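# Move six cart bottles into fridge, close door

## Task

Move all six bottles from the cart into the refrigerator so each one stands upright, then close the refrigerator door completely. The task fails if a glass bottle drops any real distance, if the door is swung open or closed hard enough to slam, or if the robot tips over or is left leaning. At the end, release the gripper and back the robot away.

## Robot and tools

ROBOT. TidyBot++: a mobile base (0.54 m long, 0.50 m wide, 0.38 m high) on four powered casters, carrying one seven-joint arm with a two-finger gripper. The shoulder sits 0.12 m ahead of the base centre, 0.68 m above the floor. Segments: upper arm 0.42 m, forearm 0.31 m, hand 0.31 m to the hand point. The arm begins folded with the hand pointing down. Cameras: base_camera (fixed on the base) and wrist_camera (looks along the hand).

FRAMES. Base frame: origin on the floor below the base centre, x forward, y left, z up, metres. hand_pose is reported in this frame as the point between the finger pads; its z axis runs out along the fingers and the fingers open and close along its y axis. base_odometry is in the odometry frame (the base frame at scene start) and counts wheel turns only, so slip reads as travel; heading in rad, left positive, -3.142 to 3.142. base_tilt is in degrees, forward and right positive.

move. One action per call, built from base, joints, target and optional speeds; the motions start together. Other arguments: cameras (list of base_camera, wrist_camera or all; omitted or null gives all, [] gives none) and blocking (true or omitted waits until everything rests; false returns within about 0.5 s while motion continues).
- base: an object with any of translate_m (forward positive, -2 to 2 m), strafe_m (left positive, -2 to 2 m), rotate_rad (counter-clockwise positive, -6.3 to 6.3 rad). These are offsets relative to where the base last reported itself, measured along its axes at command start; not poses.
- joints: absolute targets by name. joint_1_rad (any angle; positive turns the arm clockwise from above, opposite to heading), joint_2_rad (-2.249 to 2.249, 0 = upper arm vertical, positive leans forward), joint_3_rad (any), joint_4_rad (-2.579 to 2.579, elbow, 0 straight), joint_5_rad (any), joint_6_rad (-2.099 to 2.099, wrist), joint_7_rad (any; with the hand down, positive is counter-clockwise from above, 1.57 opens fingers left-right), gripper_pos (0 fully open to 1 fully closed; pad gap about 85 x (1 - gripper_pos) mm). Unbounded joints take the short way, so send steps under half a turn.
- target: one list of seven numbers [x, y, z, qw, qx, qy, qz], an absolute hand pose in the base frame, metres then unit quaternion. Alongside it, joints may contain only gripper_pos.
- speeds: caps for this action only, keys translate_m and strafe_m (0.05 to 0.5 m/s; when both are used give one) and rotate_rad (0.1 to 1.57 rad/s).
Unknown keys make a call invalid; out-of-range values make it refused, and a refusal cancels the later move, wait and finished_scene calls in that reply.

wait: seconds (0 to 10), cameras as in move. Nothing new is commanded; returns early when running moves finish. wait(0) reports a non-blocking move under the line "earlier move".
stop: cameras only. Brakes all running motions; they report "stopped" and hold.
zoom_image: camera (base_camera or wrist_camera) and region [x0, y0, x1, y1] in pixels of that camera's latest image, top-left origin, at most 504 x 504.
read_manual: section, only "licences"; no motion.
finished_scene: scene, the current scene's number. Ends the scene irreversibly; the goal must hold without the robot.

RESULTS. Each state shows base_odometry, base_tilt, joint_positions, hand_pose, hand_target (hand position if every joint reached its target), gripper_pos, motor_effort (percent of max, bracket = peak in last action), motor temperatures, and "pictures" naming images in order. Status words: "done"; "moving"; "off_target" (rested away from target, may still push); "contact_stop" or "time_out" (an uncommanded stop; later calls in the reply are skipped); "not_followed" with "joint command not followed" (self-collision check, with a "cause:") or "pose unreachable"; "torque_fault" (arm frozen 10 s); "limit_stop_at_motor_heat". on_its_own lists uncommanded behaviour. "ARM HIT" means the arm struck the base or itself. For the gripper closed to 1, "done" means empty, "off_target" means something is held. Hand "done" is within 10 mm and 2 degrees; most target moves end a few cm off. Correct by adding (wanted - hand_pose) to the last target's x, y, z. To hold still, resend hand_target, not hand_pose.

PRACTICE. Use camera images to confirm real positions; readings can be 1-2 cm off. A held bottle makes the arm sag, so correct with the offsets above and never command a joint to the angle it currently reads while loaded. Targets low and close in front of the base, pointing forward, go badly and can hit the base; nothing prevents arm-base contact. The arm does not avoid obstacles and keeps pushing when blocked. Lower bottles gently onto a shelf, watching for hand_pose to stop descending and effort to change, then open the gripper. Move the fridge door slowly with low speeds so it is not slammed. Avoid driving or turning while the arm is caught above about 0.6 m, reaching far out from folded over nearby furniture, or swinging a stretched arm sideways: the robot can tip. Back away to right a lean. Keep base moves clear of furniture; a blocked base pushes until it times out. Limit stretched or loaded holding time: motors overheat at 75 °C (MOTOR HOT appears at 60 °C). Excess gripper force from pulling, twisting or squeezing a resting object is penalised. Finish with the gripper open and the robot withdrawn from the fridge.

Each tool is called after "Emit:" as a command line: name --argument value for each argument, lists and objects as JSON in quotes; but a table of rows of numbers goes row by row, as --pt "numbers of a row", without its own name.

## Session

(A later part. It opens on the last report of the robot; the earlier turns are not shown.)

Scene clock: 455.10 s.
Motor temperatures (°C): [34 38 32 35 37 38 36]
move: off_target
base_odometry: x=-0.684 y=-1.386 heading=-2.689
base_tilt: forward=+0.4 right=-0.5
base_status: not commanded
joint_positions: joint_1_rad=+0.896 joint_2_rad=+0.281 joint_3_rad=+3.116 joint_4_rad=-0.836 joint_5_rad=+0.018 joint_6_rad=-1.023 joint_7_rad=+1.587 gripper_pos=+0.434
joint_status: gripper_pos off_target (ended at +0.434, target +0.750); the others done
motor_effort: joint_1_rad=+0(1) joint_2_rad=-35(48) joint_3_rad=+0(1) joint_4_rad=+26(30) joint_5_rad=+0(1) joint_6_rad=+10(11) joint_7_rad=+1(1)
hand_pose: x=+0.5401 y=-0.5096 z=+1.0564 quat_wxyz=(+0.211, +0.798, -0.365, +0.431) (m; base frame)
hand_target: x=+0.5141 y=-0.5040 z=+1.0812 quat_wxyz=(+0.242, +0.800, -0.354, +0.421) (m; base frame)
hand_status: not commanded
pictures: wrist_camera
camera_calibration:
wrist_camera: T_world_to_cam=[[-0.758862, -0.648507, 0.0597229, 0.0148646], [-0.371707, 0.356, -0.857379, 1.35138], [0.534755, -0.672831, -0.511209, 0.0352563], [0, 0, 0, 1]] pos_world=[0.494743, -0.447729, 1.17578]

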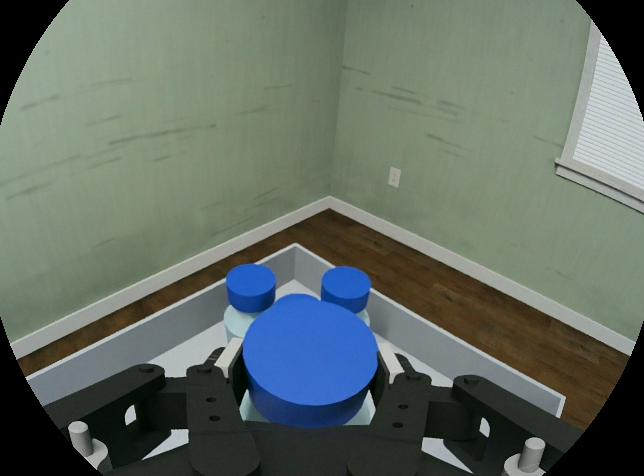

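Emit:
move --joints '{"joint_1_rad": 0.0, "joint_2_rad": -0.3, "joint_4_rad": -1.4}' --base '{"translate_m": -0.075, "strafe_m": 0.169}' --speeds '{"strafe_m": 0.15}' --cameras '[]'

Emit:
move --base '{"rotate_rad": 1.639}' --speeds '{"rotate_rad": 1.0}' --cameras '[]'

Emit:
move --joints '{"joint_1_rad": 0.0, "joint_2_rad": 0.25, "joint_4_rad": -0.8, "joint_6_rad": -1.09}' --cameras '["wrist_camera"]'

Scene clock: 473.97 s.
Motor temperatures (°C): [34 38 32 35 37 38 36]
move: off_target
base_odometry: x=-0.543 y=-1.506 heading=-2.689
base_tilt: forward=+0.4 right=-0.6
base_status: done
joint_positions: joint_1_rad=+0.013 joint_2_rad=-0.261 joint_3_rad=+3.116 joint_4_rad=-1.408 joint_5_rad=+0.019 joint_6_rad=-1.027 joint_7_rad=+1.587 gripper_pos=+0.434
joint_status: joint_2_rad off_target (ended at -0.261, target -0.300); the others done
motor_effort: joint_1_rad=+0(4) joint_2_rad=-14(41) joint_3_rad=+0(5) joint_4_rad=+26(28) joint_5_rad=+0(2) joint_6_rad=+10(10) joint_7_rad=+0(1)
hand_pose: x=+0.5532 y=+0.0040 z=+1.0411 quat_wxyz=(+0.013, +0.885, +0.015, +0.465) (m; base frame)
hand_target: x=+0.5299 y=-0.0043 z=+1.0487 quat_wxyz=(+0.039, +0.886, +0.033, +0.462) (m; base frame)
hand_status: not commanded
pictures: none
No camera images: "cameras" was empty.

Scene clock: 476.53 s.
Motor temperatures (°C): [34 38 32 35 37 38 36]
move: done
base_odometry: x=-0.543 y=-1.506 heading=-1.051
base_tilt: forward=+0.4 right=-0.6
base_status: done
joint_positions: joint_1_rad=+0.005 joint_2_rad=-0.261 joint_3_rad=+3.116 joint_4_rad=-1.408 joint_5_rad=+0.019 joint_6_rad=-1.027 joint_7_rad=+1.587 gripper_pos=+0.434
joint_status: not commanded
motor_effort: joint_1_rad=+0(2) joint_2_rad=-14(16) joint_3_rad=+1(3) joint_4_rad=+26(27) joint_5_rad=+1(2) joint_6_rad=+10(10) joint_7_rad=+0(1)
hand_pose: x=+0.5531 y=+0.0074 z=+1.0411 quat_wxyz=(+0.012, +0.885, +0.018, +0.465) (m; base frame)
hand_target: x=+0.5299 y=-0.0043 z=+1.0487 quat_wxyz=(+0.039, +0.886, +0.033, +0.462) (m; base frame)
hand_status: not commanded
pictures: none
No camera images: "cameras" was empty.

Scene clock: 478.60 s.
Motor temperatures (°C): [34 38 32 35 37 38 36]
move: off_target
base_odometry: x=-0.543 y=-1.506 heading=-1.051
base_tilt: forward=+0.4 right=-0.6
base_status: not commanded
joint_positions: joint_1_rad=+0.005 joint_2_rad=+0.284 joint_3_rad=+3.116 joint_4_rad=-0.850 joint_5_rad=+0.019 joint_6_rad=-1.034 joint_7_rad=+1.587 gripper_pos=+0.434
joint_status: joint_4_rad off_target (ended at -0.850, target -0.800); the others done
motor_effort: joint_1_rad=+1(1) joint_2_rad=-35(38) joint_3_rad=+0(1) joint_4_rad=+25(27) joint_5_rad=+0(1) joint_6_rad=+10(11) joint_7_rad=+0(1)
hand_pose: x=+0.7789 y=+0.0068 z=+1.0436 quat_wxyz=(+0.006, +0.884, +0.015, +0.468) (m; base frame)
hand_target: x=+0.7577 y=-0.0040 z=+1.0785 quat_wxyz=(+0.034, +0.876, +0.029, +0.479) (m; base frame)
hand_status: not commanded
pictures: wrist_camera
camera_calibration:
wrist_camera: T_world_to_cam=[[0.0285388, -0.997774, 0.0602757, -0.079748], [-0.534534, -0.0661877, -0.842551, 1.35964], [0.844665, -0.00817407, -0.535233, 0.0275771], [0, 0, 0, 1]] pos_world=[0.705756, 0.0106463, 1.16513]

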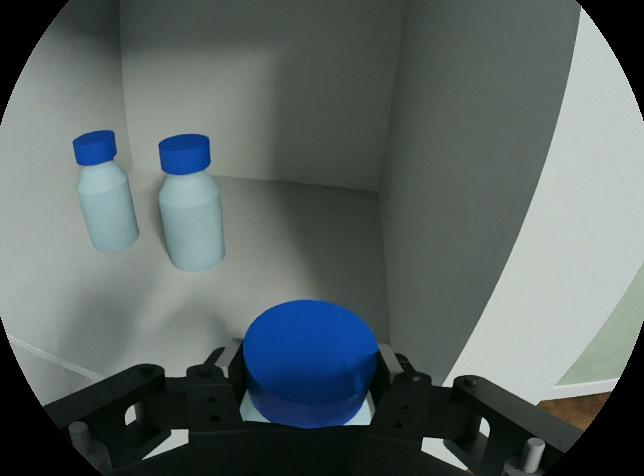

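Emit:
move --joints '{"joint_2_rad": 0.215}' --cameras '[]'

Emit:
move --base '{"translate_m": 0.24, "strafe_m": 0.022}' --speeds '{"translate_m": 0.15}' --cameras '["wrist_camera"]'

Scene clock: 490.93 s.
Motor temperatures (°C): [34 38 32 35 37 38 36]
move: off_target
base_odometry: x=-0.543 y=-1.506 heading=-1.051
base_tilt: forward=+0.4 right=-0.6
base_status: not commanded
joint_positions: joint_1_rad=+0.005 joint_2_rad=+0.266 joint_3_rad=+3.116 joint_4_rad=-0.846 joint_5_rad=+0.019 joint_6_rad=-1.034 joint_7_rad=+1.587 gripper_pos=+0.434
joint_status: joint_2_rad off_target (ended at +0.266, target +0.215)
motor_effort: joint_1_rad=+0(1) joint_2_rad=-35(37) joint_3_rad=+0(0) joint_4_rad=+25(27) joint_5_rad=+0(1) joint_6_rad=+10(10) joint_7_rad=+0(1)
hand_pose: x=+0.7723 y=+0.0068 z=+1.0579 quat_wxyz=(+0.006, +0.878, +0.015, +0.478) (m; base frame)
hand_target: x=+0.7434 y=-0.0040 z=+1.1007 quat_wxyz=(+0.035, +0.868, +0.028, +0.495) (m; base frame)
hand_status: not commanded
pictures: none
No camera images: "cameras" was empty.

Scene clock: 493.13 s.
Motor temperatures (°C): [34 38 32 35 37 38 36]
move: done
base_odometry: x=-0.404 y=-1.703 heading=-1.050
base_tilt: forward=+0.4 right=-0.6
base_status: done
joint_positions: joint_1_rad=+0.004 joint_2_rad=+0.258 joint_3_rad=+3.116 joint_4_rad=-0.845 joint_5_rad=+0.019 joint_6_rad=-1.038 joint_7_rad=+1.587 gripper_pos=+0.434
joint_status: not commanded
motor_effort: joint_1_rad=+0(2) joint_2_rad=-34(38) joint_3_rad=+0(1) joint_4_rad=+26(27) joint_5_rad=+0(1) joint_6_rad=+10(11) joint_7_rad=+1(1)
hand_pose: x=+0.7685 y=+0.0074 z=+1.0630 quat_wxyz=(+0.006, +0.877, +0.015, +0.480) (m; base frame)
hand_target: x=+0.7434 y=-0.0040 z=+1.1007 quat_wxyz=(+0.035, +0.868, +0.028, +0.495) (m; base frame)
hand_status: not commanded
pictures: wrist_camera
camera_calibration:
wrist_camera: T_world_to_cam=[[0.0276073, -0.997749, 0.0611134, -0.0802303], [-0.510679, -0.066634, -0.857186, 1.36765], [0.859328, -0.00754475, -0.511369, 0.0101285], [0, 0, 0, 1]] pos_world=[0.691938, 0.0111583, 1.18241]

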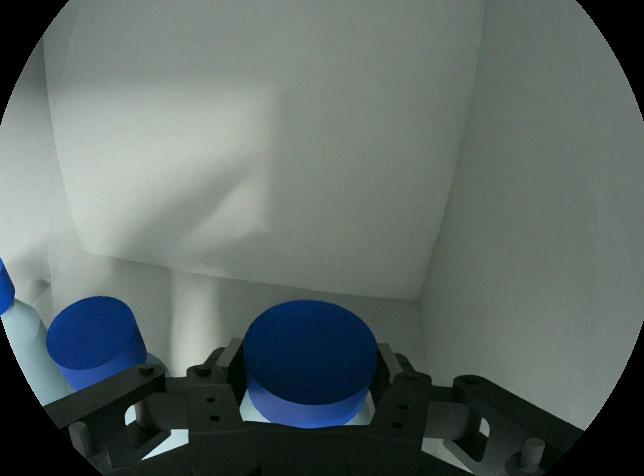

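Emit:
move --joints '{"joint_2_rad": 0.215, "joint_4_rad": -0.98, "joint_6_rad": -0.83}' --cameras '[]'

Emit:
move --joints '{"joint_2_rad": 0.245}' --cameras '["wrist_camera"]'

Scene clock: 496.67 s.
Motor temperatures (°C): [34 38 32 35 37 38 36]
move: done
base_odometry: x=-0.404 y=-1.703 heading=-1.050
base_tilt: forward=+0.4 right=-0.5
base_status: not commanded
joint_positions: joint_1_rad=+0.003 joint_2_rad=+0.245 joint_3_rad=+3.116 joint_4_rad=-0.969 joint_5_rad=+0.019 joint_6_rad=-0.907 joint_7_rad=+1.587 gripper_pos=+0.434
joint_status: all done
motor_effort: joint_1_rad=+0(2) joint_2_rad=-30(34) joint_3_rad=+0(1) joint_4_rad=+23(26) joint_5_rad=+0(2) joint_6_rad=+8(10) joint_7_rad=+0(1)
hand_pose: x=+0.7806 y=+0.0091 z=+1.0374 quat_wxyz=(+0.005, +0.872, +0.017, +0.489) (m; base frame)
hand_target: x=+0.7807 y=-0.0003 z=+1.0721 quat_wxyz=(+0.035, +0.847, +0.034, +0.529) (m; base frame)
hand_status: not commanded
pictures: none
No camera images: "cameras" was empty.

Scene clock: 497.30 s.
Motor temperatures (°C): [34 38 32 35 37 38 36]
move: done
base_odometry: x=-0.404 y=-1.703 heading=-1.050
base_tilt: forward=+0.4 right=-0.5
base_status: not commanded
joint_positions: joint_1_rad=+0.003 joint_2_rad=+0.246 joint_3_rad=+3.116 joint_4_rad=-0.969 joint_5_rad=+0.019 joint_6_rad=-0.904 joint_7_rad=+1.587 gripper_pos=+0.434
joint_status: all done
motor_effort: joint_1_rad=+1(1) joint_2_rad=-29(30) joint_3_rad=+1(1) joint_4_rad=+22(24) joint_5_rad=+0(0) joint_6_rad=+8(9) joint_7_rad=+1(1)
hand_pose: x=+0.7814 y=+0.0091 z=+1.0370 quat_wxyz=(+0.005, +0.872, +0.017, +0.489) (m; base frame)
hand_target: x=+0.7921 y=-0.0003 z=+1.0520 quat_wxyz=(+0.034, +0.855, +0.035, +0.516) (m; base frame)
hand_status: not commanded
pictures: wrist_camera
camera_calibration:
wrist_camera: T_world_to_cam=[[0.0296043, -0.997594, 0.0626813, -0.0805172], [-0.492689, -0.0691252, -0.867456, 1.34872], [0.869702, -0.00520189, -0.49355, -0.0408926], [0, 0, 0, 1]] pos_world=[0.702448, 0.0126945, 1.15482]

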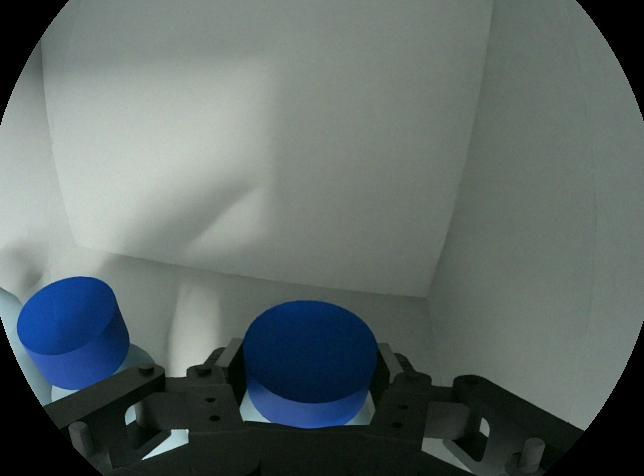

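Emit:
move --joints '{"gripper_pos": 0.25}' --cameras '[]'

Emit:
move --base '{"translate_m": -0.27, "strafe_m": -0.01}' --speeds '{"translate_m": 0.25}' --cameras '["wrist_camera"]'

Scene clock: 516.47 s.
Motor temperatures (°C): [34 38 32 35 37 38 36]
move: done
base_odometry: x=-0.404 y=-1.703 heading=-1.050
base_tilt: forward=+0.4 right=-0.5
base_status: not commanded
joint_positions: joint_1_rad=+0.003 joint_2_rad=+0.246 joint_3_rad=+3.116 joint_4_rad=-0.970 joint_5_rad=+0.019 joint_6_rad=-0.893 joint_7_rad=+1.587 gripper_pos=+0.250
joint_status: all done
motor_effort: joint_1_rad=+0(1) joint_2_rad=-29(31) joint_3_rad=+0(1) joint_4_rad=+22(23) joint_5_rad=+0(1) joint_6_rad=+6(8) joint_7_rad=+1(1)
hand_pose: x=+0.7833 y=+0.0091 z=+1.0398 quat_wxyz=(+0.005, +0.869, +0.017, +0.494) (m; base frame)
hand_target: x=+0.7921 y=-0.0003 z=+1.0520 quat_wxyz=(+0.034, +0.855, +0.035, +0.516) (m; base frame)
hand_status: not commanded
pictures: none
No camera images: "cameras" was empty.

Scene clock: 518.37 s.
Motor temperatures (°C): [34 38 32 35 37 38 36]
move: done
base_odometry: x=-0.547 y=-1.474 heading=-1.050
base_tilt: forward=+0.4 right=-0.6
base_status: done
joint_positions: joint_1_rad=+0.003 joint_2_rad=+0.247 joint_3_rad=+3.116 joint_4_rad=-0.970 joint_5_rad=+0.019 joint_6_rad=-0.892 joint_7_rad=+1.587 gripper_pos=+0.250
joint_status: not commanded
motor_effort: joint_1_rad=+0(2) joint_2_rad=-29(33) joint_3_rad=+0(1) joint_4_rad=+21(23) joint_5_rad=+0(1) joint_6_rad=+6(7) joint_7_rad=+0(1)
hand_pose: x=+0.7836 y=+0.0094 z=+1.0396 quat_wxyz=(+0.005, +0.869, +0.017, +0.494) (m; base frame)
hand_target: x=+0.7921 y=-0.0003 z=+1.0520 quat_wxyz=(+0.034, +0.855, +0.035, +0.516) (m; base frame)
hand_status: not commanded
pictures: wrist_camera
camera_calibration:
wrist_camera: T_world_to_cam=[[0.0294441, -0.99759, 0.062824, -0.0804414], [-0.483166, -0.0692252, -0.872788, 1.35007], [0.875034, -0.00465597, -0.48404, -0.0555577], [0, 0, 0, 1]] pos_world=[0.703293, 0.0129528, 1.15649]

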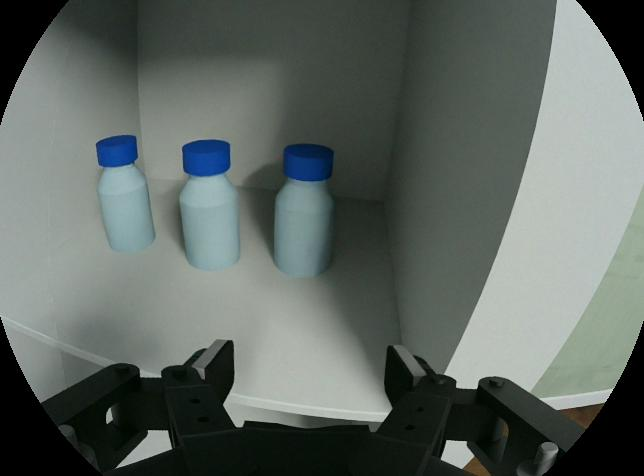

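Emit:
move --joints '{"joint_2_rad": -0.3, "joint_4_rad": -1.5, "joint_6_rad": -0.8}' --base '{"rotate_rad": -1.639}' --cameras '[]'

Emit:
move --base '{"translate_m": -0.009, "strafe_m": -0.023}' --joints '{"joint_1_rad": 0.9, "joint_2_rad": 0.61, "joint_4_rad": -0.725, "joint_6_rad": -0.72, "gripper_pos": 0.1}' --cameras '["wrist_camera"]'

Scene clock: 526.23 s.
Motor temperatures (°C): [34 38 32 35 37 38 36]
move: done
base_odometry: x=-0.547 y=-1.474 heading=-2.688
base_tilt: forward=+0.4 right=-0.6
base_status: done
joint_positions: joint_1_rad=-0.001 joint_2_rad=-0.281 joint_3_rad=+3.117 joint_4_rad=-1.480 joint_5_rad=+0.019 joint_6_rad=-0.868 joint_7_rad=+1.587 gripper_pos=+0.250
joint_status: all done
motor_effort: joint_1_rad=+1(4) joint_2_rad=-10(31) joint_3_rad=+1(3) joint_4_rad=+21(23) joint_5_rad=+0(1) joint_6_rad=+6(7) joint_7_rad=+0(1)
hand_pose: x=+0.5687 y=+0.0101 z=+1.0520 quat_wxyz=(+0.010, +0.859, +0.021, +0.512) (m; base frame)
hand_target: x=+0.5704 y=-0.0003 z=+1.0685 quat_wxyz=(+0.040, +0.840, +0.037, +0.539) (m; base frame)
hand_status: not commanded
pictures: none
No camera images: "cameras" was empty.

Scene clock: 528.47 s.
Motor temperatures (°C): [34 38 32 35 37 38 36]
move: done
base_odometry: x=-0.549 y=-1.449 heading=-2.689
base_tilt: forward=+0.4 right=-0.5
base_status: done
joint_positions: joint_1_rad=+0.898 joint_2_rad=+0.608 joint_3_rad=+3.117 joint_4_rad=-0.749 joint_5_rad=+0.019 joint_6_rad=-0.789 joint_7_rad=+1.587 gripper_pos=+0.100
joint_status: all done
motor_effort: joint_1_rad=+1(3) joint_2_rad=-41(43) joint_3_rad=-1(3) joint_4_rad=+22(23) joint_5_rad=+0(1) joint_6_rad=+6(7) joint_7_rad=+0(1)
hand_pose: x=+0.6303 y=-0.6264 z=+0.9246 quat_wxyz=(+0.209, +0.798, -0.368, +0.429) (m; base frame)
hand_target: x=+0.6301 y=-0.6438 z=+0.9556 quat_wxyz=(+0.253, +0.785, -0.341, +0.451) (m; base frame)
hand_status: not commanded
pictures: wrist_camera
camera_calibration:
wrist_camera: T_world_to_cam=[[-0.761222, -0.646106, 0.0555733, 0.0222504], [-0.371105, 0.363737, -0.854386, 1.31523], [0.53181, -0.671001, -0.516658, -0.150946], [0, 0, 0, 1]] pos_world=[0.585301, -0.565306, 1.04449]

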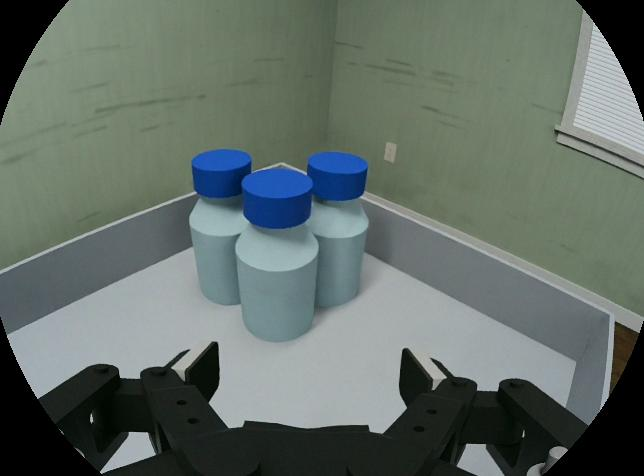

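Emit:
move --base '{"translate_m": 0.093, "strafe_m": -0.117}' --speeds '{"translate_m": 0.12}' --joints '{"joint_1_rad": 0.852}' --cameras '["base_camera", "wrist_camera"]'

Scene clock: 541.17 s.
Motor temperatures (°C): [34 38 32 35 37 38 36]
move: done
base_odometry: x=-0.684 y=-1.384 heading=-2.690
base_tilt: forward=+0.4 right=-0.5
base_status: done
joint_positions: joint_1_rad=+0.856 joint_2_rad=+0.612 joint_3_rad=+3.117 joint_4_rad=-0.747 joint_5_rad=+0.019 joint_6_rad=-0.786 joint_7_rad=+1.587 gripper_pos=+0.100
joint_status: all done
motor_effort: joint_1_rad=+0(3) joint_2_rad=-41(44) joint_3_rad=-1(2) joint_4_rad=+22(23) joint_5_rad=+0(1) joint_6_rad=+6(7) joint_7_rad=+1(1)
hand_pose: x=+0.6575 y=-0.6054 z=+0.9238 quat_wxyz=(+0.201, +0.805, -0.350, +0.434) (m; base frame)
hand_target: x=+0.6604 y=-0.6185 z=+0.9556 quat_wxyz=(+0.242, +0.793, -0.322, +0.457) (m; base frame)
hand_status: not commanded
pictures: base_camera, wrist_camera
camera_calibration:
wrist_camera: T_world_to_cam=[[-0.733212, -0.677728, 0.0555411, 0.0190397], [-0.384999, 0.346414, -0.855437, 1.31665], [0.560514, -0.6486, -0.51492, -0.158627], [0, 0, 0, 1]] pos_world=[0.609783, -0.546088, 1.04358]

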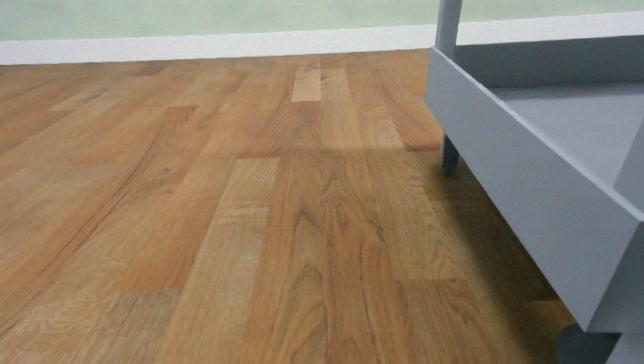

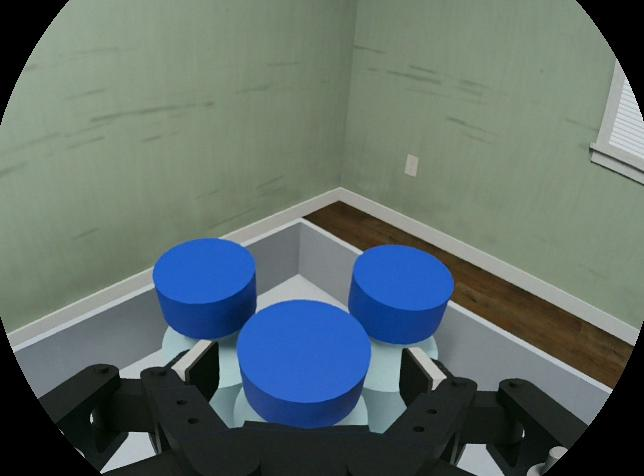

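Emit:
move --joints '{"gripper_pos": 0.55}' --cameras '["wrist_camera"]'

Emit:
move --joints '{"gripper_pos": 0.75, "joint_2_rad": 0.32, "joint_4_rad": -0.75, "joint_6_rad": -1.08}' --cameras '["wrist_camera"]'

Scene clock: 546.87 s.
Motor temperatures (°C): [34 38 32 35 37 38 36]
move: off_target
base_odometry: x=-0.684 y=-1.384 heading=-2.690
base_tilt: forward=+0.4 right=-0.5
base_status: not commanded
joint_positions: joint_1_rad=+0.854 joint_2_rad=+0.612 joint_3_rad=+3.117 joint_4_rad=-0.746 joint_5_rad=+0.019 joint_6_rad=-0.785 joint_7_rad=+1.589 gripper_pos=+0.438
joint_status: gripper_pos off_target (ended at +0.438, target +0.550)
motor_effort: joint_1_rad=+1(3) joint_2_rad=-41(42) joint_3_rad=+0(2) joint_4_rad=+23(24) joint_5_rad=+0(2) joint_6_rad=+8(8) joint_7_rad=+0(1)
hand_pose: x=+0.6588 y=-0.6044 z=+0.9244 quat_wxyz=(+0.201, +0.806, -0.349, +0.435) (m; base frame)
hand_target: x=+0.6604 y=-0.6185 z=+0.9556 quat_wxyz=(+0.242, +0.793, -0.322, +0.457) (m; base frame)
hand_status: not commanded
pictures: wrist_camera
camera_calibration:
wrist_camera: T_world_to_cam=[[-0.731176, -0.679796, 0.0570938, 0.0166034], [-0.386429, 0.343755, -0.855865, 1.31697], [0.562187, -0.64785, -0.514038, -0.159915], [0, 0, 0, 1]] pos_world=[0.610959, -0.54503, 1.044]

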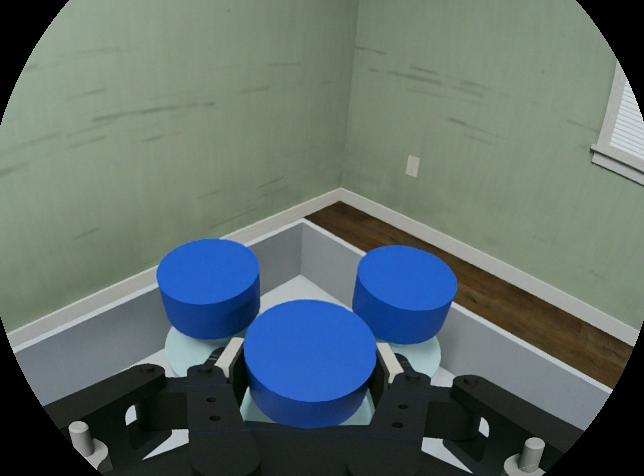

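Scene clock: 548.63 s.
Motor temperatures (°C): [34 38 32 35 37 38 36]
move: off_target
base_odometry: x=-0.684 y=-1.384 heading=-2.690
base_tilt: forward=+0.4 right=-0.5
base_status: not commanded
joint_positions: joint_1_rad=+0.854 joint_2_rad=+0.349 joint_3_rad=+3.117 joint_4_rad=-0.765 joint_5_rad=+0.019 joint_6_rad=-1.021 joint_7_rad=+1.589 gripper_pos=+0.438
joint_status: gripper_pos off_target (ended at +0.438, target +0.750); the others done
motor_effort: joint_1_rad=+0(1) joint_2_rad=-37(52) joint_3_rad=+0(1) joint_4_rad=+26(29) joint_5_rad=+0(1) joint_6_rad=+10(11) joint_7_rad=+1(1)
hand_pose: x=+0.5781 y=-0.5133 z=+1.0497 quat_wxyz=(+0.204, +0.804, -0.348, +0.437) (m; base frame)
hand_target: x=+0.5561 y=-0.5056 z=+1.0622 quat_wxyz=(+0.227, +0.812, -0.337, +0.419) (m; base frame)
hand_status: not commanded
pictures: wrist_camera
camera_calibration:
wrist_camera: T_world_to_cam=[[-0.732319, -0.678198, 0.0612842, 0.00948927], [-0.38374, 0.33666, -0.859886, 1.36076], [0.562541, -0.653228, -0.506795, -0.00173582], [0, 0, 0, 1]] pos_world=[0.530104, -0.452812, 1.16864]

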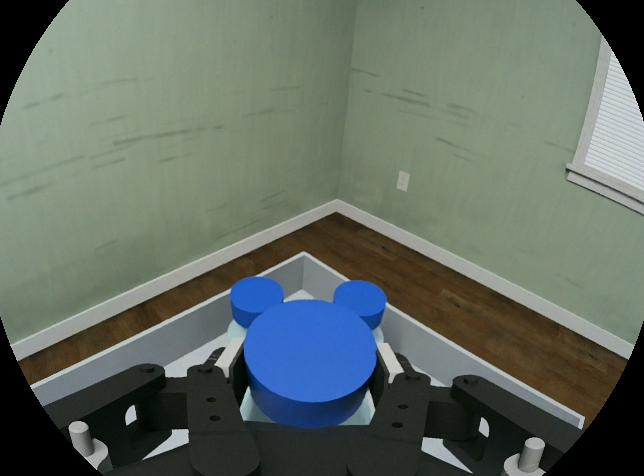

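Emit:
move --joints '{"joint_1_rad": 0.0, "joint_2_rad": -0.3, "joint_4_rad": -1.4}' --base '{"translate_m": -0.097, "strafe_m": 0.094}' --speeds '{"strafe_m": 0.15}' --cameras '[]'

Emit:
move --base '{"rotate_rad": 1.859}' --speeds '{"rotate_rad": 1.0}' --cameras '[]'

Emit:
move --joints '{"joint_1_rad": 0.0, "joint_2_rad": 0.22, "joint_4_rad": -0.8, "joint_6_rad": -1.09}' --cameras '["wrist_camera"]'

Scene clock: 559.90 s.
Motor temperatures (°C): [34 38 32 35 37 38 36]
move: off_target
base_odometry: x=-0.555 y=-1.426 heading=-2.690
base_tilt: forward=+0.4 right=-0.5
base_status: done
joint_positions: joint_1_rad=+0.012 joint_2_rad=-0.260 joint_3_rad=+3.114 joint_4_rad=-1.405 joint_5_rad=+0.020 joint_6_rad=-1.027 joint_7_rad=+1.589 gripper_pos=+0.438
joint_status: joint_2_rad off_target (ended at -0.260, target -0.300); the others done
motor_effort: joint_1_rad=+1(4) joint_2_rad=-13(42) joint_3_rad=+1(5) joint_4_rad=+26(27) joint_5_rad=+0(3) joint_6_rad=+9(10) joint_7_rad=+0(1)
hand_pose: x=+0.5535 y=+0.0048 z=+1.0421 quat_wxyz=(+0.014, +0.885, +0.017, +0.466) (m; base frame)
hand_target: x=+0.5298 y=-0.0043 z=+1.0487 quat_wxyz=(+0.039, +0.886, +0.033, +0.462) (m; base frame)
hand_status: not commanded
pictures: none
No camera images: "cameras" was empty.

Scene clock: 562.70 s.
Motor temperatures (°C): [34 38 32 35 37 38 36]
move: done
base_odometry: x=-0.555 y=-1.426 heading=-0.832
base_tilt: forward=+0.4 right=-0.6
base_status: done
joint_positions: joint_1_rad=+0.004 joint_2_rad=-0.261 joint_3_rad=+3.115 joint_4_rad=-1.405 joint_5_rad=+0.020 joint_6_rad=-1.027 joint_7_rad=+1.589 gripper_pos=+0.438
joint_status: not commanded
motor_effort: joint_1_rad=+0(2) joint_2_rad=-13(15) joint_3_rad=+1(3) joint_4_rad=+25(26) joint_5_rad=+0(2) joint_6_rad=+9(10) joint_7_rad=+1(1)
hand_pose: x=+0.5532 y=+0.0080 z=+1.0422 quat_wxyz=(+0.012, +0.884, +0.020, +0.466) (m; base frame)
hand_target: x=+0.5298 y=-0.0043 z=+1.0487 quat_wxyz=(+0.039, +0.886, +0.033, +0.462) (m; base frame)
hand_status: not commanded
pictures: none
No camera images: "cameras" was empty.

Scene clock: 564.73 s.
Motor temperatures (°C): [34 38 32 35 37 38 36]
move: off_target
base_odometry: x=-0.555 y=-1.426 heading=-0.832
base_tilt: forward=+0.4 right=-0.6
base_status: not commanded
joint_positions: joint_1_rad=+0.004 joint_2_rad=+0.248 joint_3_rad=+3.115 joint_4_rad=-0.848 joint_5_rad=+0.020 joint_6_rad=-1.032 joint_7_rad=+1.589 gripper_pos=+0.438
joint_status: joint_4_rad off_target (ended at -0.848, target -0.800); the others done
motor_effort: joint_1_rad=+1(2) joint_2_rad=-33(35) joint_3_rad=+0(1) joint_4_rad=+25(27) joint_5_rad=+0(1) joint_6_rad=+10(10) joint_7_rad=+0(1)
hand_pose: x=+0.7658 y=+0.0077 z=+1.0689 quat_wxyz=(+0.006, +0.874, +0.016, +0.485) (m; base frame)
hand_target: x=+0.7455 y=-0.0040 z=+1.0975 quat_wxyz=(+0.035, +0.869, +0.028, +0.493) (m; base frame)
hand_status: not commanded
pictures: wrist_camera
camera_calibration:
wrist_camera: T_world_to_cam=[[0.0283845, -0.997563, 0.0637343, -0.0835875], [-0.50014, -0.0693783, -0.863161, 1.3697], [0.865479, -0.00737567, -0.500891, -0.000405021], [0, 0, 0, 1]] pos_world=[0.687764, 0.0116404, 1.18739]

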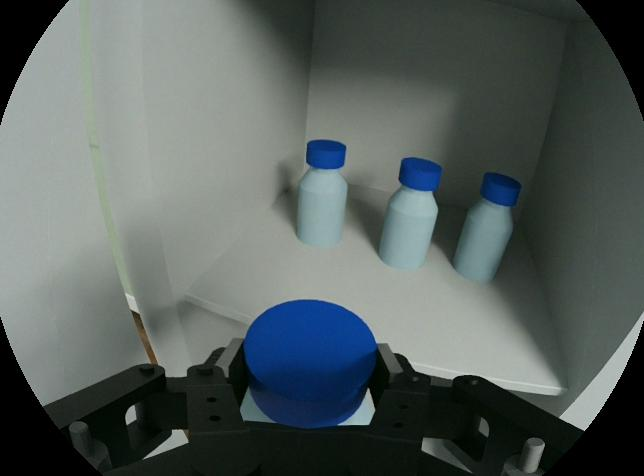

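Emit:
move --base '{"translate_m": 0.24}' --speeds '{"translate_m": 0.15}' --cameras '["wrist_camera"]'

Emit:
move --joints '{"joint_2_rad": 0.215, "joint_4_rad": -0.98, "joint_6_rad": -0.83}' --cameras '[]'

Emit:
move --joints '{"joint_2_rad": 0.245}' --cameras '["wrist_camera"]'

Scene clock: 570.50 s.
Motor temperatures (°C): [34 38 32 35 37 38 36]
move: done
base_odometry: x=-0.394 y=-1.604 heading=-0.831
base_tilt: forward=+0.4 right=-0.5
base_status: done
joint_positions: joint_1_rad=+0.003 joint_2_rad=+0.255 joint_3_rad=+3.115 joint_4_rad=-0.844 joint_5_rad=+0.020 joint_6_rad=-1.036 joint_7_rad=+1.589 gripper_pos=+0.438
joint_status: not commanded
motor_effort: joint_1_rad=+0(2) joint_2_rad=-33(36) joint_3_rad=+0(2) joint_4_rad=+25(27) joint_5_rad=+0(1) joint_6_rad=+9(10) joint_7_rad=+0(1)
hand_pose: x=+0.7678 y=+0.0080 z=+1.0654 quat_wxyz=(+0.006, +0.876, +0.017, +0.482) (m; base frame)
hand_target: x=+0.7455 y=-0.0040 z=+1.0975 quat_wxyz=(+0.035, +0.869, +0.028, +0.493) (m; base frame)
hand_status: not commanded
pictures: wrist_camera
camera_calibration:
wrist_camera: T_world_to_cam=[[0.0293114, -0.997553, 0.0634755, -0.0835504], [-0.506428, -0.0695697, -0.859471, 1.36854], [0.861784, -0.00695351, -0.507228, 0.00561376], [0, 0, 0, 1]] pos_world=[0.690678, 0.011902, 1.18437]

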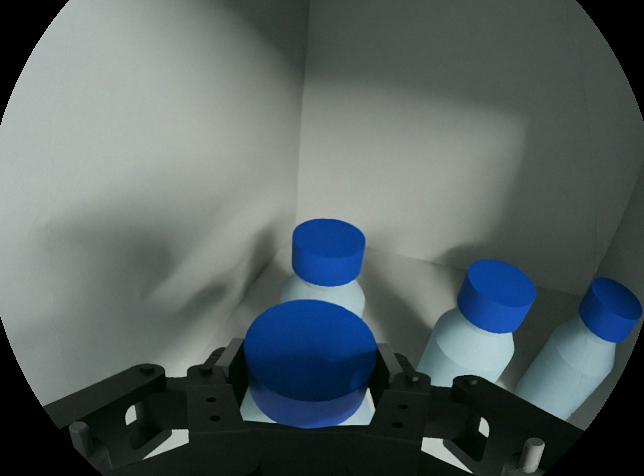

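Scene clock: 571.63 s.
Motor temperatures (°C): [34 38 32 35 37 38 36]
move: done
base_odometry: x=-0.394 y=-1.604 heading=-0.831
base_tilt: forward=+0.4 right=-0.6
base_status: not commanded
joint_positions: joint_1_rad=+0.003 joint_2_rad=+0.244 joint_3_rad=+3.115 joint_4_rad=-0.969 joint_5_rad=+0.020 joint_6_rad=-0.906 joint_7_rad=+1.589 gripper_pos=+0.438
joint_status: all done
motor_effort: joint_1_rad=+0(1) joint_2_rad=-30(34) joint_3_rad=+0(1) joint_4_rad=+23(26) joint_5_rad=+0(1) joint_6_rad=+8(10) joint_7_rad=+0(1)
hand_pose: x=+0.7804 y=+0.0092 z=+1.0384 quat_wxyz=(+0.006, +0.872, +0.018, +0.490) (m; base frame)
hand_target: x=+0.7807 y=-0.0003 z=+1.0721 quat_wxyz=(+0.035, +0.847, +0.034, +0.529) (m; base frame)
hand_status: not commanded
pictures: none
No camera images: "cameras" was empty.

Scene clock: 572.27 s.
Motor temperatures (°C): [34 38 32 35 37 38 36]
move: done
base_odometry: x=-0.394 y=-1.604 heading=-0.831
base_tilt: forward=+0.4 right=-0.6
base_status: not commanded
joint_positions: joint_1_rad=+0.003 joint_2_rad=+0.245 joint_3_rad=+3.115 joint_4_rad=-0.969 joint_5_rad=+0.020 joint_6_rad=-0.903 joint_7_rad=+1.589 gripper_pos=+0.438
joint_status: all done
motor_effort: joint_1_rad=+1(1) joint_2_rad=-28(30) joint_3_rad=+0(0) joint_4_rad=+23(24) joint_5_rad=+0(1) joint_6_rad=+8(9) joint_7_rad=+0(1)
hand_pose: x=+0.7813 y=+0.0092 z=+1.0380 quat_wxyz=(+0.006, +0.872, +0.018, +0.490) (m; base frame)
hand_target: x=+0.7921 y=-0.0003 z=+1.0520 quat_wxyz=(+0.034, +0.855, +0.035, +0.516) (m; base frame)
hand_status: not commanded
pictures: wrist_camera
camera_calibration:
wrist_camera: T_world_to_cam=[[0.0306514, -0.997419, 0.0649294, -0.0836231], [-0.490902, -0.0716077, -0.868267, 1.34896], [0.870675, -0.00526035, -0.49183, -0.0428196], [0, 0, 0, 1]] pos_world=[0.702054, 0.0129637, 1.15563]

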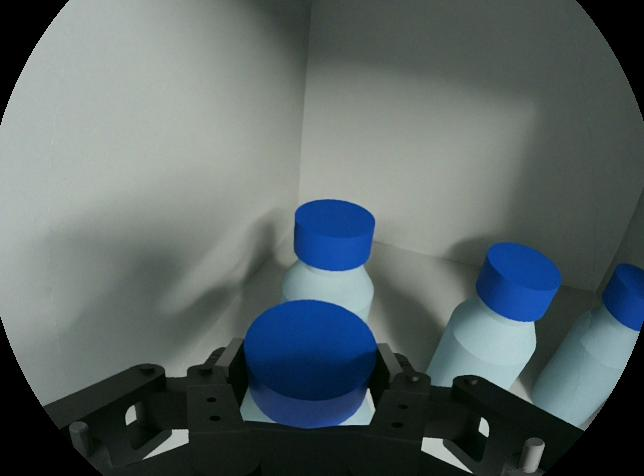

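Emit:
move --joints '{"gripper_pos": 0.25}' --cameras '[]'

Emit:
move --base '{"translate_m": -0.3}' --speeds '{"translate_m": 0.25}' --cameras '["wrist_camera"]'

Emit:
move --joints '{"joint_2_rad": -0.3, "joint_4_rad": -1.5, "joint_6_rad": -0.8}' --base '{"rotate_rad": -1.859}' --cameras '[]'

Emit:
move --joints '{"joint_1_rad": 0.852, "joint_2_rad": 0.61, "joint_4_rad": -0.725, "joint_6_rad": -0.72, "gripper_pos": 0.1}' --cameras '["wrist_camera"]'

Scene clock: 597.60 s.
Motor temperatures (°C): [34 38 32 35 37 38 36]
move: done
base_odometry: x=-0.394 y=-1.604 heading=-0.831
base_tilt: forward=+0.4 right=-0.6
base_status: not commanded
joint_positions: joint_1_rad=+0.003 joint_2_rad=+0.245 joint_3_rad=+3.115 joint_4_rad=-0.969 joint_5_rad=+0.020 joint_6_rad=-0.892 joint_7_rad=+1.589 gripper_pos=+0.250
joint_status: all done
motor_effort: joint_1_rad=+0(1) joint_2_rad=-28(31) joint_3_rad=+0(1) joint_4_rad=+22(23) joint_5_rad=+0(1) joint_6_rad=+6(8) joint_7_rad=+0(1)
hand_pose: x=+0.7831 y=+0.0092 z=+1.0408 quat_wxyz=(+0.006, +0.869, +0.018, +0.495) (m; base frame)
hand_target: x=+0.7921 y=-0.0003 z=+1.0520 quat_wxyz=(+0.034, +0.855, +0.035, +0.516) (m; base frame)
hand_status: not commanded
pictures: none
No camera images: "cameras" was empty.

Scene clock: 599.57 s.
Motor temperatures (°C): [34 38 32 35 37 38 36]
move: done
base_odometry: x=-0.596 y=-1.382 heading=-0.831
base_tilt: forward=+0.4 right=-0.5
base_status: done
joint_positions: joint_1_rad=+0.003 joint_2_rad=+0.246 joint_3_rad=+3.115 joint_4_rad=-0.969 joint_5_rad=+0.020 joint_6_rad=-0.891 joint_7_rad=+1.589 gripper_pos=+0.250
joint_status: not commanded
motor_effort: joint_1_rad=+0(3) joint_2_rad=-28(33) joint_3_rad=+0(2) joint_4_rad=+21(23) joint_5_rad=+0(1) joint_6_rad=+6(7) joint_7_rad=+0(1)
hand_pose: x=+0.7835 y=+0.0095 z=+1.0406 quat_wxyz=(+0.006, +0.869, +0.018, +0.495) (m; base frame)
hand_target: x=+0.7921 y=-0.0003 z=+1.0520 quat_wxyz=(+0.034, +0.855, +0.035, +0.516) (m; base frame)
hand_status: not commanded
pictures: wrist_camera
camera_calibration:
wrist_camera: T_world_to_cam=[[0.0304179, -0.997412, 0.0651399, -0.083601], [-0.481235, -0.0717334, -0.873651, 1.3503], [0.876063, -0.00477303, -0.482172, -0.0577255], [0, 0, 0, 1]] pos_world=[0.702924, 0.013201, 1.1573]

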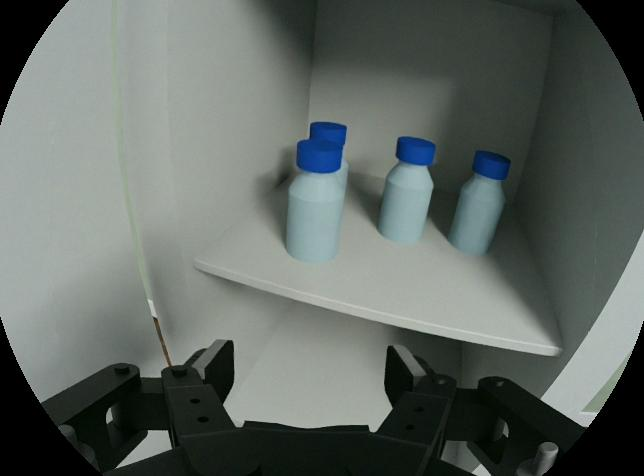

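Scene clock: 602.03 s.
Motor temperatures (°C): [34 38 32 35 37 38 36]
move: done
base_odometry: x=-0.596 y=-1.382 heading=-2.689
base_tilt: forward=+0.4 right=-0.6
base_status: done
joint_positions: joint_1_rad=-0.005 joint_2_rad=-0.277 joint_3_rad=+3.115 joint_4_rad=-1.480 joint_5_rad=+0.020 joint_6_rad=-0.867 joint_7_rad=+1.589 gripper_pos=+0.250
joint_status: all done
motor_effort: joint_1_rad=+0(4) joint_2_rad=-10(31) joint_3_rad=+1(3) joint_4_rad=+21(23) joint_5_rad=+0(1) joint_6_rad=+6(7) joint_7_rad=+1(1)
hand_pose: x=+0.5700 y=+0.0130 z=+1.0502 quat_wxyz=(+0.010, +0.860, +0.025, +0.510) (m; base frame)
hand_target: x=+0.5705 y=-0.0003 z=+1.0685 quat_wxyz=(+0.040, +0.840, +0.037, +0.539) (m; base frame)
hand_status: not commanded
pictures: none
No camera images: "cameras" was empty.

Scene clock: 604.27 s.
Motor temperatures (°C): [34 38 32 35 37 38 36]
move: done
base_odometry: x=-0.596 y=-1.382 heading=-2.689
base_tilt: forward=+0.4 right=-0.5
base_status: not commanded
joint_positions: joint_1_rad=+0.850 joint_2_rad=+0.609 joint_3_rad=+3.115 joint_4_rad=-0.749 joint_5_rad=+0.020 joint_6_rad=-0.789 joint_7_rad=+1.589 gripper_pos=+0.100
joint_status: all done
motor_effort: joint_1_rad=+0(3) joint_2_rad=-41(44) joint_3_rad=+0(3) joint_4_rad=+22(24) joint_5_rad=+0(1) joint_6_rad=+6(7) joint_7_rad=+0(1)
hand_pose: x=+0.6608 y=-0.6003 z=+0.9244 quat_wxyz=(+0.199, +0.807, -0.347, +0.434) (m; base frame)
hand_target: x=+0.6604 y=-0.6185 z=+0.9556 quat_wxyz=(+0.242, +0.793, -0.322, +0.457) (m; base frame)
hand_status: not commanded
pictures: wrist_camera
camera_calibration:
wrist_camera: T_world_to_cam=[[-0.727177, -0.684107, 0.056668, 0.01604], [-0.39005, 0.343851, -0.854182, 1.31726], [0.564866, -0.643245, -0.516877, -0.154736], [0, 0, 0, 1]] pos_world=[0.612867, -0.541502, 1.04429]

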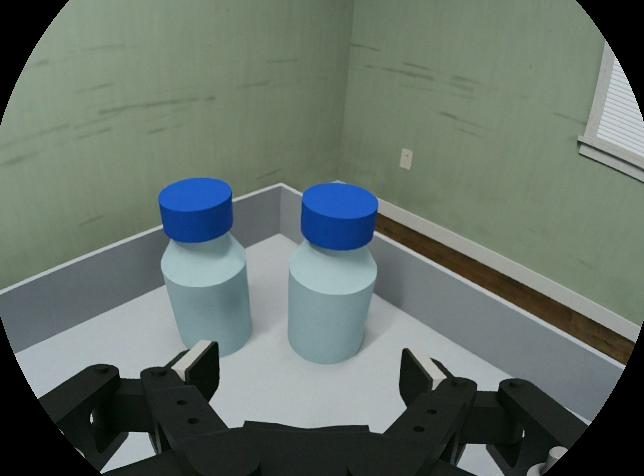

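Emit:
move --base '{"translate_m": 0.079, "strafe_m": -0.101}' --speeds '{"translate_m": 0.12}' --cameras '["wrist_camera"]'

Scene clock: 611.00 s.
Motor temperatures (°C): [34 38 32 35 37 38 36]
move: done
base_odometry: x=-0.711 y=-1.325 heading=-2.690
base_tilt: forward=+0.4 right=-0.5
base_status: done
joint_positions: joint_1_rad=+0.850 joint_2_rad=+0.612 joint_3_rad=+3.115 joint_4_rad=-0.747 joint_5_rad=+0.020 joint_6_rad=-0.786 joint_7_rad=+1.589 gripper_pos=+0.100
joint_status: not commanded
motor_effort: joint_1_rad=+0(2) joint_2_rad=-42(44) joint_3_rad=-1(1) joint_4_rad=+22(23) joint_5_rad=+0(1) joint_6_rad=+6(6) joint_7_rad=+0(1)
hand_pose: x=+0.6618 y=-0.6016 z=+0.9237 quat_wxyz=(+0.199, +0.807, -0.347, +0.435) (m; base frame)
hand_target: x=+0.6604 y=-0.6185 z=+0.9556 quat_wxyz=(+0.242, +0.793, -0.322, +0.457) (m; base frame)
hand_status: not commanded
pictures: wrist_camera
camera_calibration:
wrist_camera: T_world_to_cam=[[-0.72735, -0.683926, 0.0566324, 0.0161874], [-0.388776, 0.342641, -0.855249, 1.31689], [0.565523, -0.644082, -0.515114, -0.159097], [0, 0, 0, 1]] pos_world=[0.613721, -0.54262, 1.0434]

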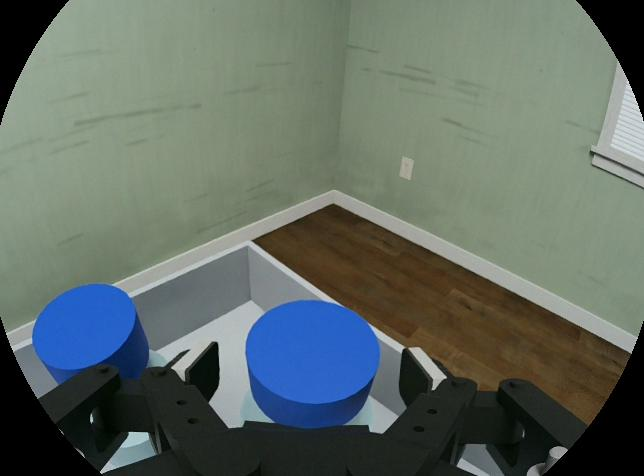

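Emit:
move --joints '{"gripper_pos": 0.55}' --cameras '["wrist_camera"]'

Emit:
move --joints '{"gripper_pos": 0.75, "joint_2_rad": 0.32, "joint_4_rad": -0.75, "joint_6_rad": -1.08}' --cameras '["wrist_camera"]'

Scene clock: 615.13 s.
Motor temperatures (°C): [34 38 32 35 37 38 36]
move: off_target
base_odometry: x=-0.711 y=-1.325 heading=-2.690
base_tilt: forward=+0.4 right=-0.5
base_status: not commanded
joint_positions: joint_1_rad=+0.850 joint_2_rad=+0.612 joint_3_rad=+3.115 joint_4_rad=-0.746 joint_5_rad=+0.020 joint_6_rad=-0.785 joint_7_rad=+1.589 gripper_pos=+0.439
joint_status: gripper_pos off_target (ended at +0.439, target +0.550)
motor_effort: joint_1_rad=+0(2) joint_2_rad=-41(42) joint_3_rad=+0(1) joint_4_rad=+23(24) joint_5_rad=+1(2) joint_6_rad=+7(8) joint_7_rad=+1(1)
hand_pose: x=+0.6619 y=-0.6017 z=+0.9244 quat_wxyz=(+0.199, +0.807, -0.347, +0.435) (m; base frame)
hand_target: x=+0.6604 y=-0.6185 z=+0.9556 quat_wxyz=(+0.242, +0.793, -0.322, +0.457) (m; base frame)
hand_status: not commanded
pictures: wrist_camera
camera_calibration:
wrist_camera: T_world_to_cam=[[-0.727416, -0.683854, 0.0566531, 0.0162059], [-0.387895, 0.341687, -0.85603, 1.31715], [0.566042, -0.644665, -0.513813, -0.1608], [0, 0, 0, 1]] pos_world=[0.613723, -0.542632, 1.04398]

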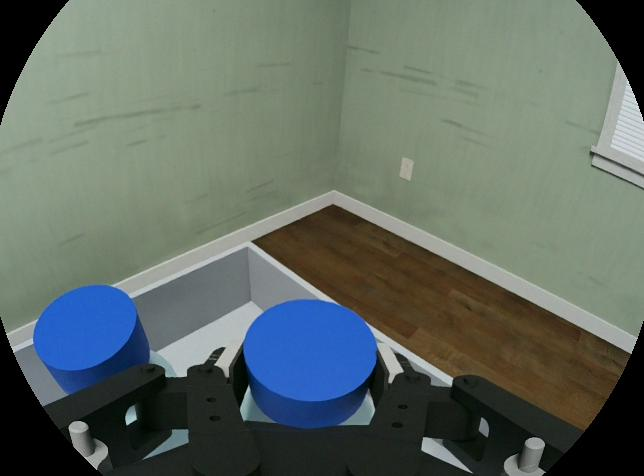

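Scene clock: 616.90 s.
Motor temperatures (°C): [34 38 32 35 37 38 36]
move: off_target
base_odometry: x=-0.711 y=-1.325 heading=-2.690
base_tilt: forward=+0.4 right=-0.5
base_status: not commanded
joint_positions: joint_1_rad=+0.850 joint_2_rad=+0.351 joint_3_rad=+3.115 joint_4_rad=-0.767 joint_5_rad=+0.020 joint_6_rad=-1.022 joint_7_rad=+1.589 gripper_pos=+0.439
joint_status: gripper_pos off_target (ended at +0.439, target +0.750); the others done
motor_effort: joint_1_rad=+0(1) joint_2_rad=-38(53) joint_3_rad=+0(1) joint_4_rad=+26(31) joint_5_rad=+0(1) joint_6_rad=+10(10) joint_7_rad=+1(1)
hand_pose: x=+0.5811 y=-0.5112 z=+1.0467 quat_wxyz=(+0.202, +0.806, -0.346, +0.435) (m; base frame)
hand_target: x=+0.5561 y=-0.5056 z=+1.0622 quat_wxyz=(+0.227, +0.812, -0.337, +0.419) (m; base frame)
hand_status: not commanded
pictures: wrist_camera
camera_calibration:
wrist_camera: T_world_to_cam=[[-0.728257, -0.682565, 0.0612094, 0.008757], [-0.388828, 0.337998, -0.857071, 1.35938], [0.564318, -0.647968, -0.511549, 0.00313105], [0, 0, 0, 1]] pos_world=[0.533175, -0.451461, 1.16615]

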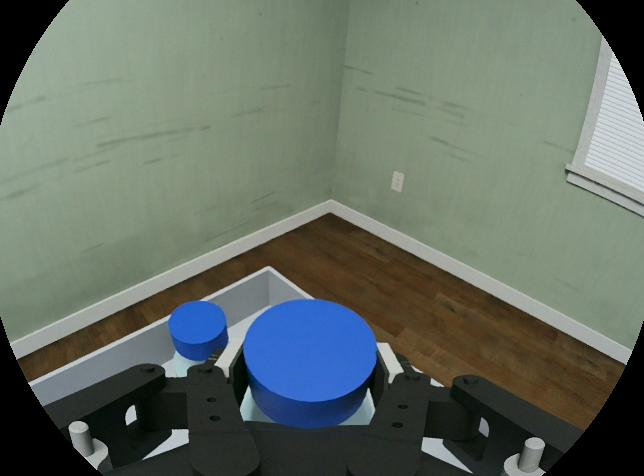

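Emit:
move --joints '{"joint_1_rad":0,"joint_2_rad":-0.3,"joint_4_rad":-1.4}' --base '{"translate_m":0.028,"strafe_m":0.160}' --speeds '{"translate_m":0.15}' --cameras '["wrist_camera"]'

Emit:
move --base '{"rotate_rad":1.859}' --speeds '{"rotate_rad":1.0}' --cameras '["wrist_camera"]'

Scene clock: 642.83 s.
Motor temperatures (°C): [34 38 32 35 37 38 36]
move: done
base_odometry: x=-0.667 y=-1.482 heading=-2.690
base_tilt: forward=+0.4 right=-0.6
base_status: done
joint_positions: joint_1_rad=+0.013 joint_2_rad=-0.262 joint_3_rad=+3.114 joint_4_rad=-1.406 joint_5_rad=+0.021 joint_6_rad=-1.025 joint_7_rad=+1.589 gripper_pos=+0.439
joint_status: all done
motor_effort: joint_1_rad=+0(5) joint_2_rad=-13(40) joint_3_rad=+1(5) joint_4_rad=+26(27) joint_5_rad=+1(3) joint_6_rad=+10(10) joint_7_rad=+0(1)
hand_pose: x=+0.5530 y=+0.0046 z=+1.0434 quat_wxyz=(+0.015, +0.884, +0.017, +0.468) (m; base frame)
hand_target: x=+0.5298 y=-0.0043 z=+1.0487 quat_wxyz=(+0.039, +0.886, +0.033, +0.462) (m; base frame)
hand_status: not commanded
pictures: wrist_camera
camera_calibration:
wrist_camera: T_world_to_cam=[[0.02324, -0.996693, 0.077869, -0.0909571], [-0.534965, -0.0781984, -0.841247, 1.23741], [0.844554, -0.0221066, -0.535013, 0.218149], [0, 0, 0, 1]] pos_world=[0.479847, 0.0109298, 1.16476]

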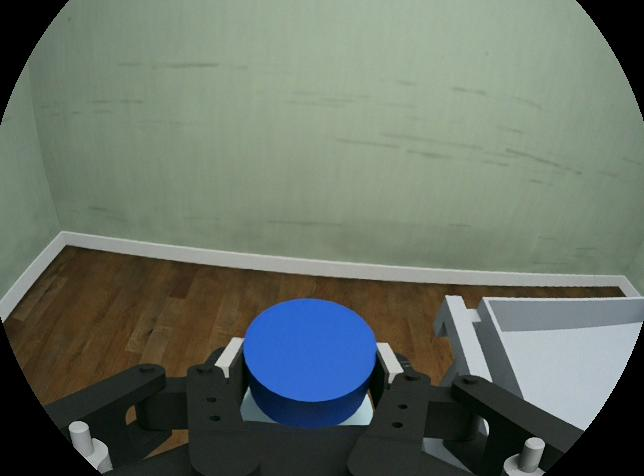

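Scene clock: 645.60 s.
Motor temperatures (°C): [34 38 32 35 37 38 36]
move: done
base_odometry: x=-0.667 y=-1.482 heading=-0.831
base_tilt: forward=+0.4 right=-0.5
base_status: done
joint_positions: joint_1_rad=+0.005 joint_2_rad=-0.263 joint_3_rad=+3.114 joint_4_rad=-1.406 joint_5_rad=+0.021 joint_6_rad=-1.025 joint_7_rad=+1.589 gripper_pos=+0.439
joint_status: not commanded
motor_effort: joint_1_rad=+0(2) joint_2_rad=-13(16) joint_3_rad=+1(4) joint_4_rad=+26(27) joint_5_rad=+0(2) joint_6_rad=+9(10) joint_7_rad=+0(1)
hand_pose: x=+0.5527 y=+0.0078 z=+1.0432 quat_wxyz=(+0.013, +0.884, +0.020, +0.468) (m; base frame)
hand_target: x=+0.5298 y=-0.0043 z=+1.0487 quat_wxyz=(+0.039, +0.886, +0.033, +0.462) (m; base frame)
hand_status: not commanded
pictures: wrist_camera
camera_calibration:
wrist_camera: T_world_to_cam=[[0.0307317, -0.996484, 0.0779435, -0.0919435], [-0.534538, -0.0822772, -0.84113, 1.23709], [0.844586, -0.0158144, -0.535187, 0.218486], [0, 0, 0, 1]] pos_world=[0.479565, 0.0136192, 1.16465]

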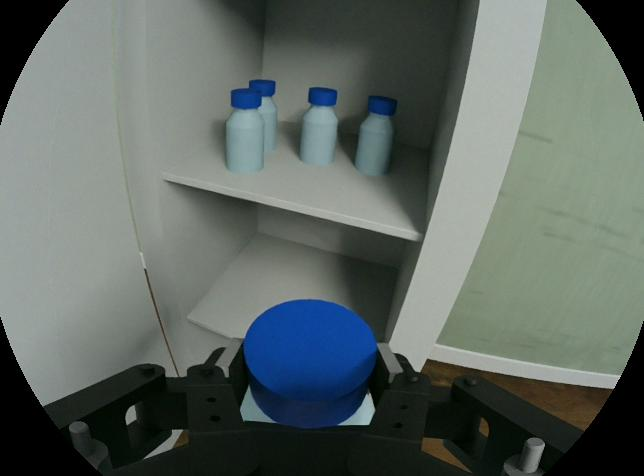

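Emit:
move --joints '{"joint_1_rad":0,"joint_2_rad":0.22,"joint_4_rad":-0.8,"joint_6_rad":-1.09}' --cameras '[]'

Emit:
move --base '{"translate_m":0.24}' --speeds '{"translate_m":0.15}' --cameras '["wrist_camera"]'

Scene clock: 650.43 s.
Motor temperatures (°C): [34 38 32 35 37 38 36]
move: off_target
base_odometry: x=-0.667 y=-1.482 heading=-0.831
base_tilt: forward=+0.4 right=-0.5
base_status: not commanded
joint_positions: joint_1_rad=+0.005 joint_2_rad=+0.250 joint_3_rad=+3.114 joint_4_rad=-0.849 joint_5_rad=+0.021 joint_6_rad=-1.033 joint_7_rad=+1.589 gripper_pos=+0.439
joint_status: joint_4_rad off_target (ended at -0.849, target -0.800); the others done
motor_effort: joint_1_rad=+0(2) joint_2_rad=-33(36) joint_3_rad=+0(2) joint_4_rad=+26(27) joint_5_rad=+0(1) joint_6_rad=+10(11) joint_7_rad=+0(1)
hand_pose: x=+0.7664 y=+0.0073 z=+1.0666 quat_wxyz=(+0.007, +0.875, +0.016, +0.483) (m; base frame)
hand_target: x=+0.7455 y=-0.0039 z=+1.0975 quat_wxyz=(+0.035, +0.869, +0.028, +0.493) (m; base frame)
hand_status: not commanded
pictures: none
No camera images: "cameras" was empty.

Scene clock: 652.60 s.
Motor temperatures (°C): [34 38 32 35 37 38 36]
move: done
base_odometry: x=-0.505 y=-1.659 heading=-0.830
base_tilt: forward=+0.4 right=-0.5
base_status: done
joint_positions: joint_1_rad=+0.004 joint_2_rad=+0.257 joint_3_rad=+3.114 joint_4_rad=-0.846 joint_5_rad=+0.021 joint_6_rad=-1.038 joint_7_rad=+1.589 gripper_pos=+0.439
joint_status: not commanded
motor_effort: joint_1_rad=+0(2) joint_2_rad=-33(37) joint_3_rad=+0(2) joint_4_rad=+26(27) joint_5_rad=+1(1) joint_6_rad=+10(11) joint_7_rad=+0(1)
hand_pose: x=+0.7683 y=+0.0077 z=+1.0628 quat_wxyz=(+0.006, +0.877, +0.017, +0.480) (m; base frame)
hand_target: x=+0.7455 y=-0.0039 z=+1.0975 quat_wxyz=(+0.035, +0.869, +0.028, +0.493) (m; base frame)
hand_status: not commanded
pictures: wrist_camera
camera_calibration:
wrist_camera: T_world_to_cam=[[0.0292407, -0.997529, 0.0638823, -0.0841306], [-0.510873, -0.0698462, -0.856814, 1.36712], [0.859159, -0.00758185, -0.511653, 0.0106042], [0, 0, 0, 1]] pos_world=[0.691772, 0.0116456, 1.18217]

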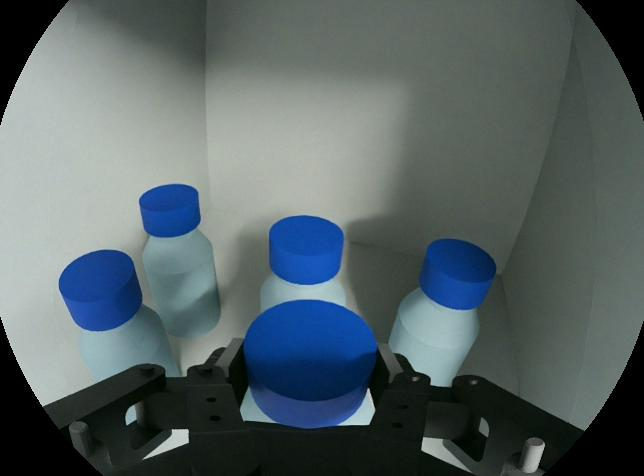

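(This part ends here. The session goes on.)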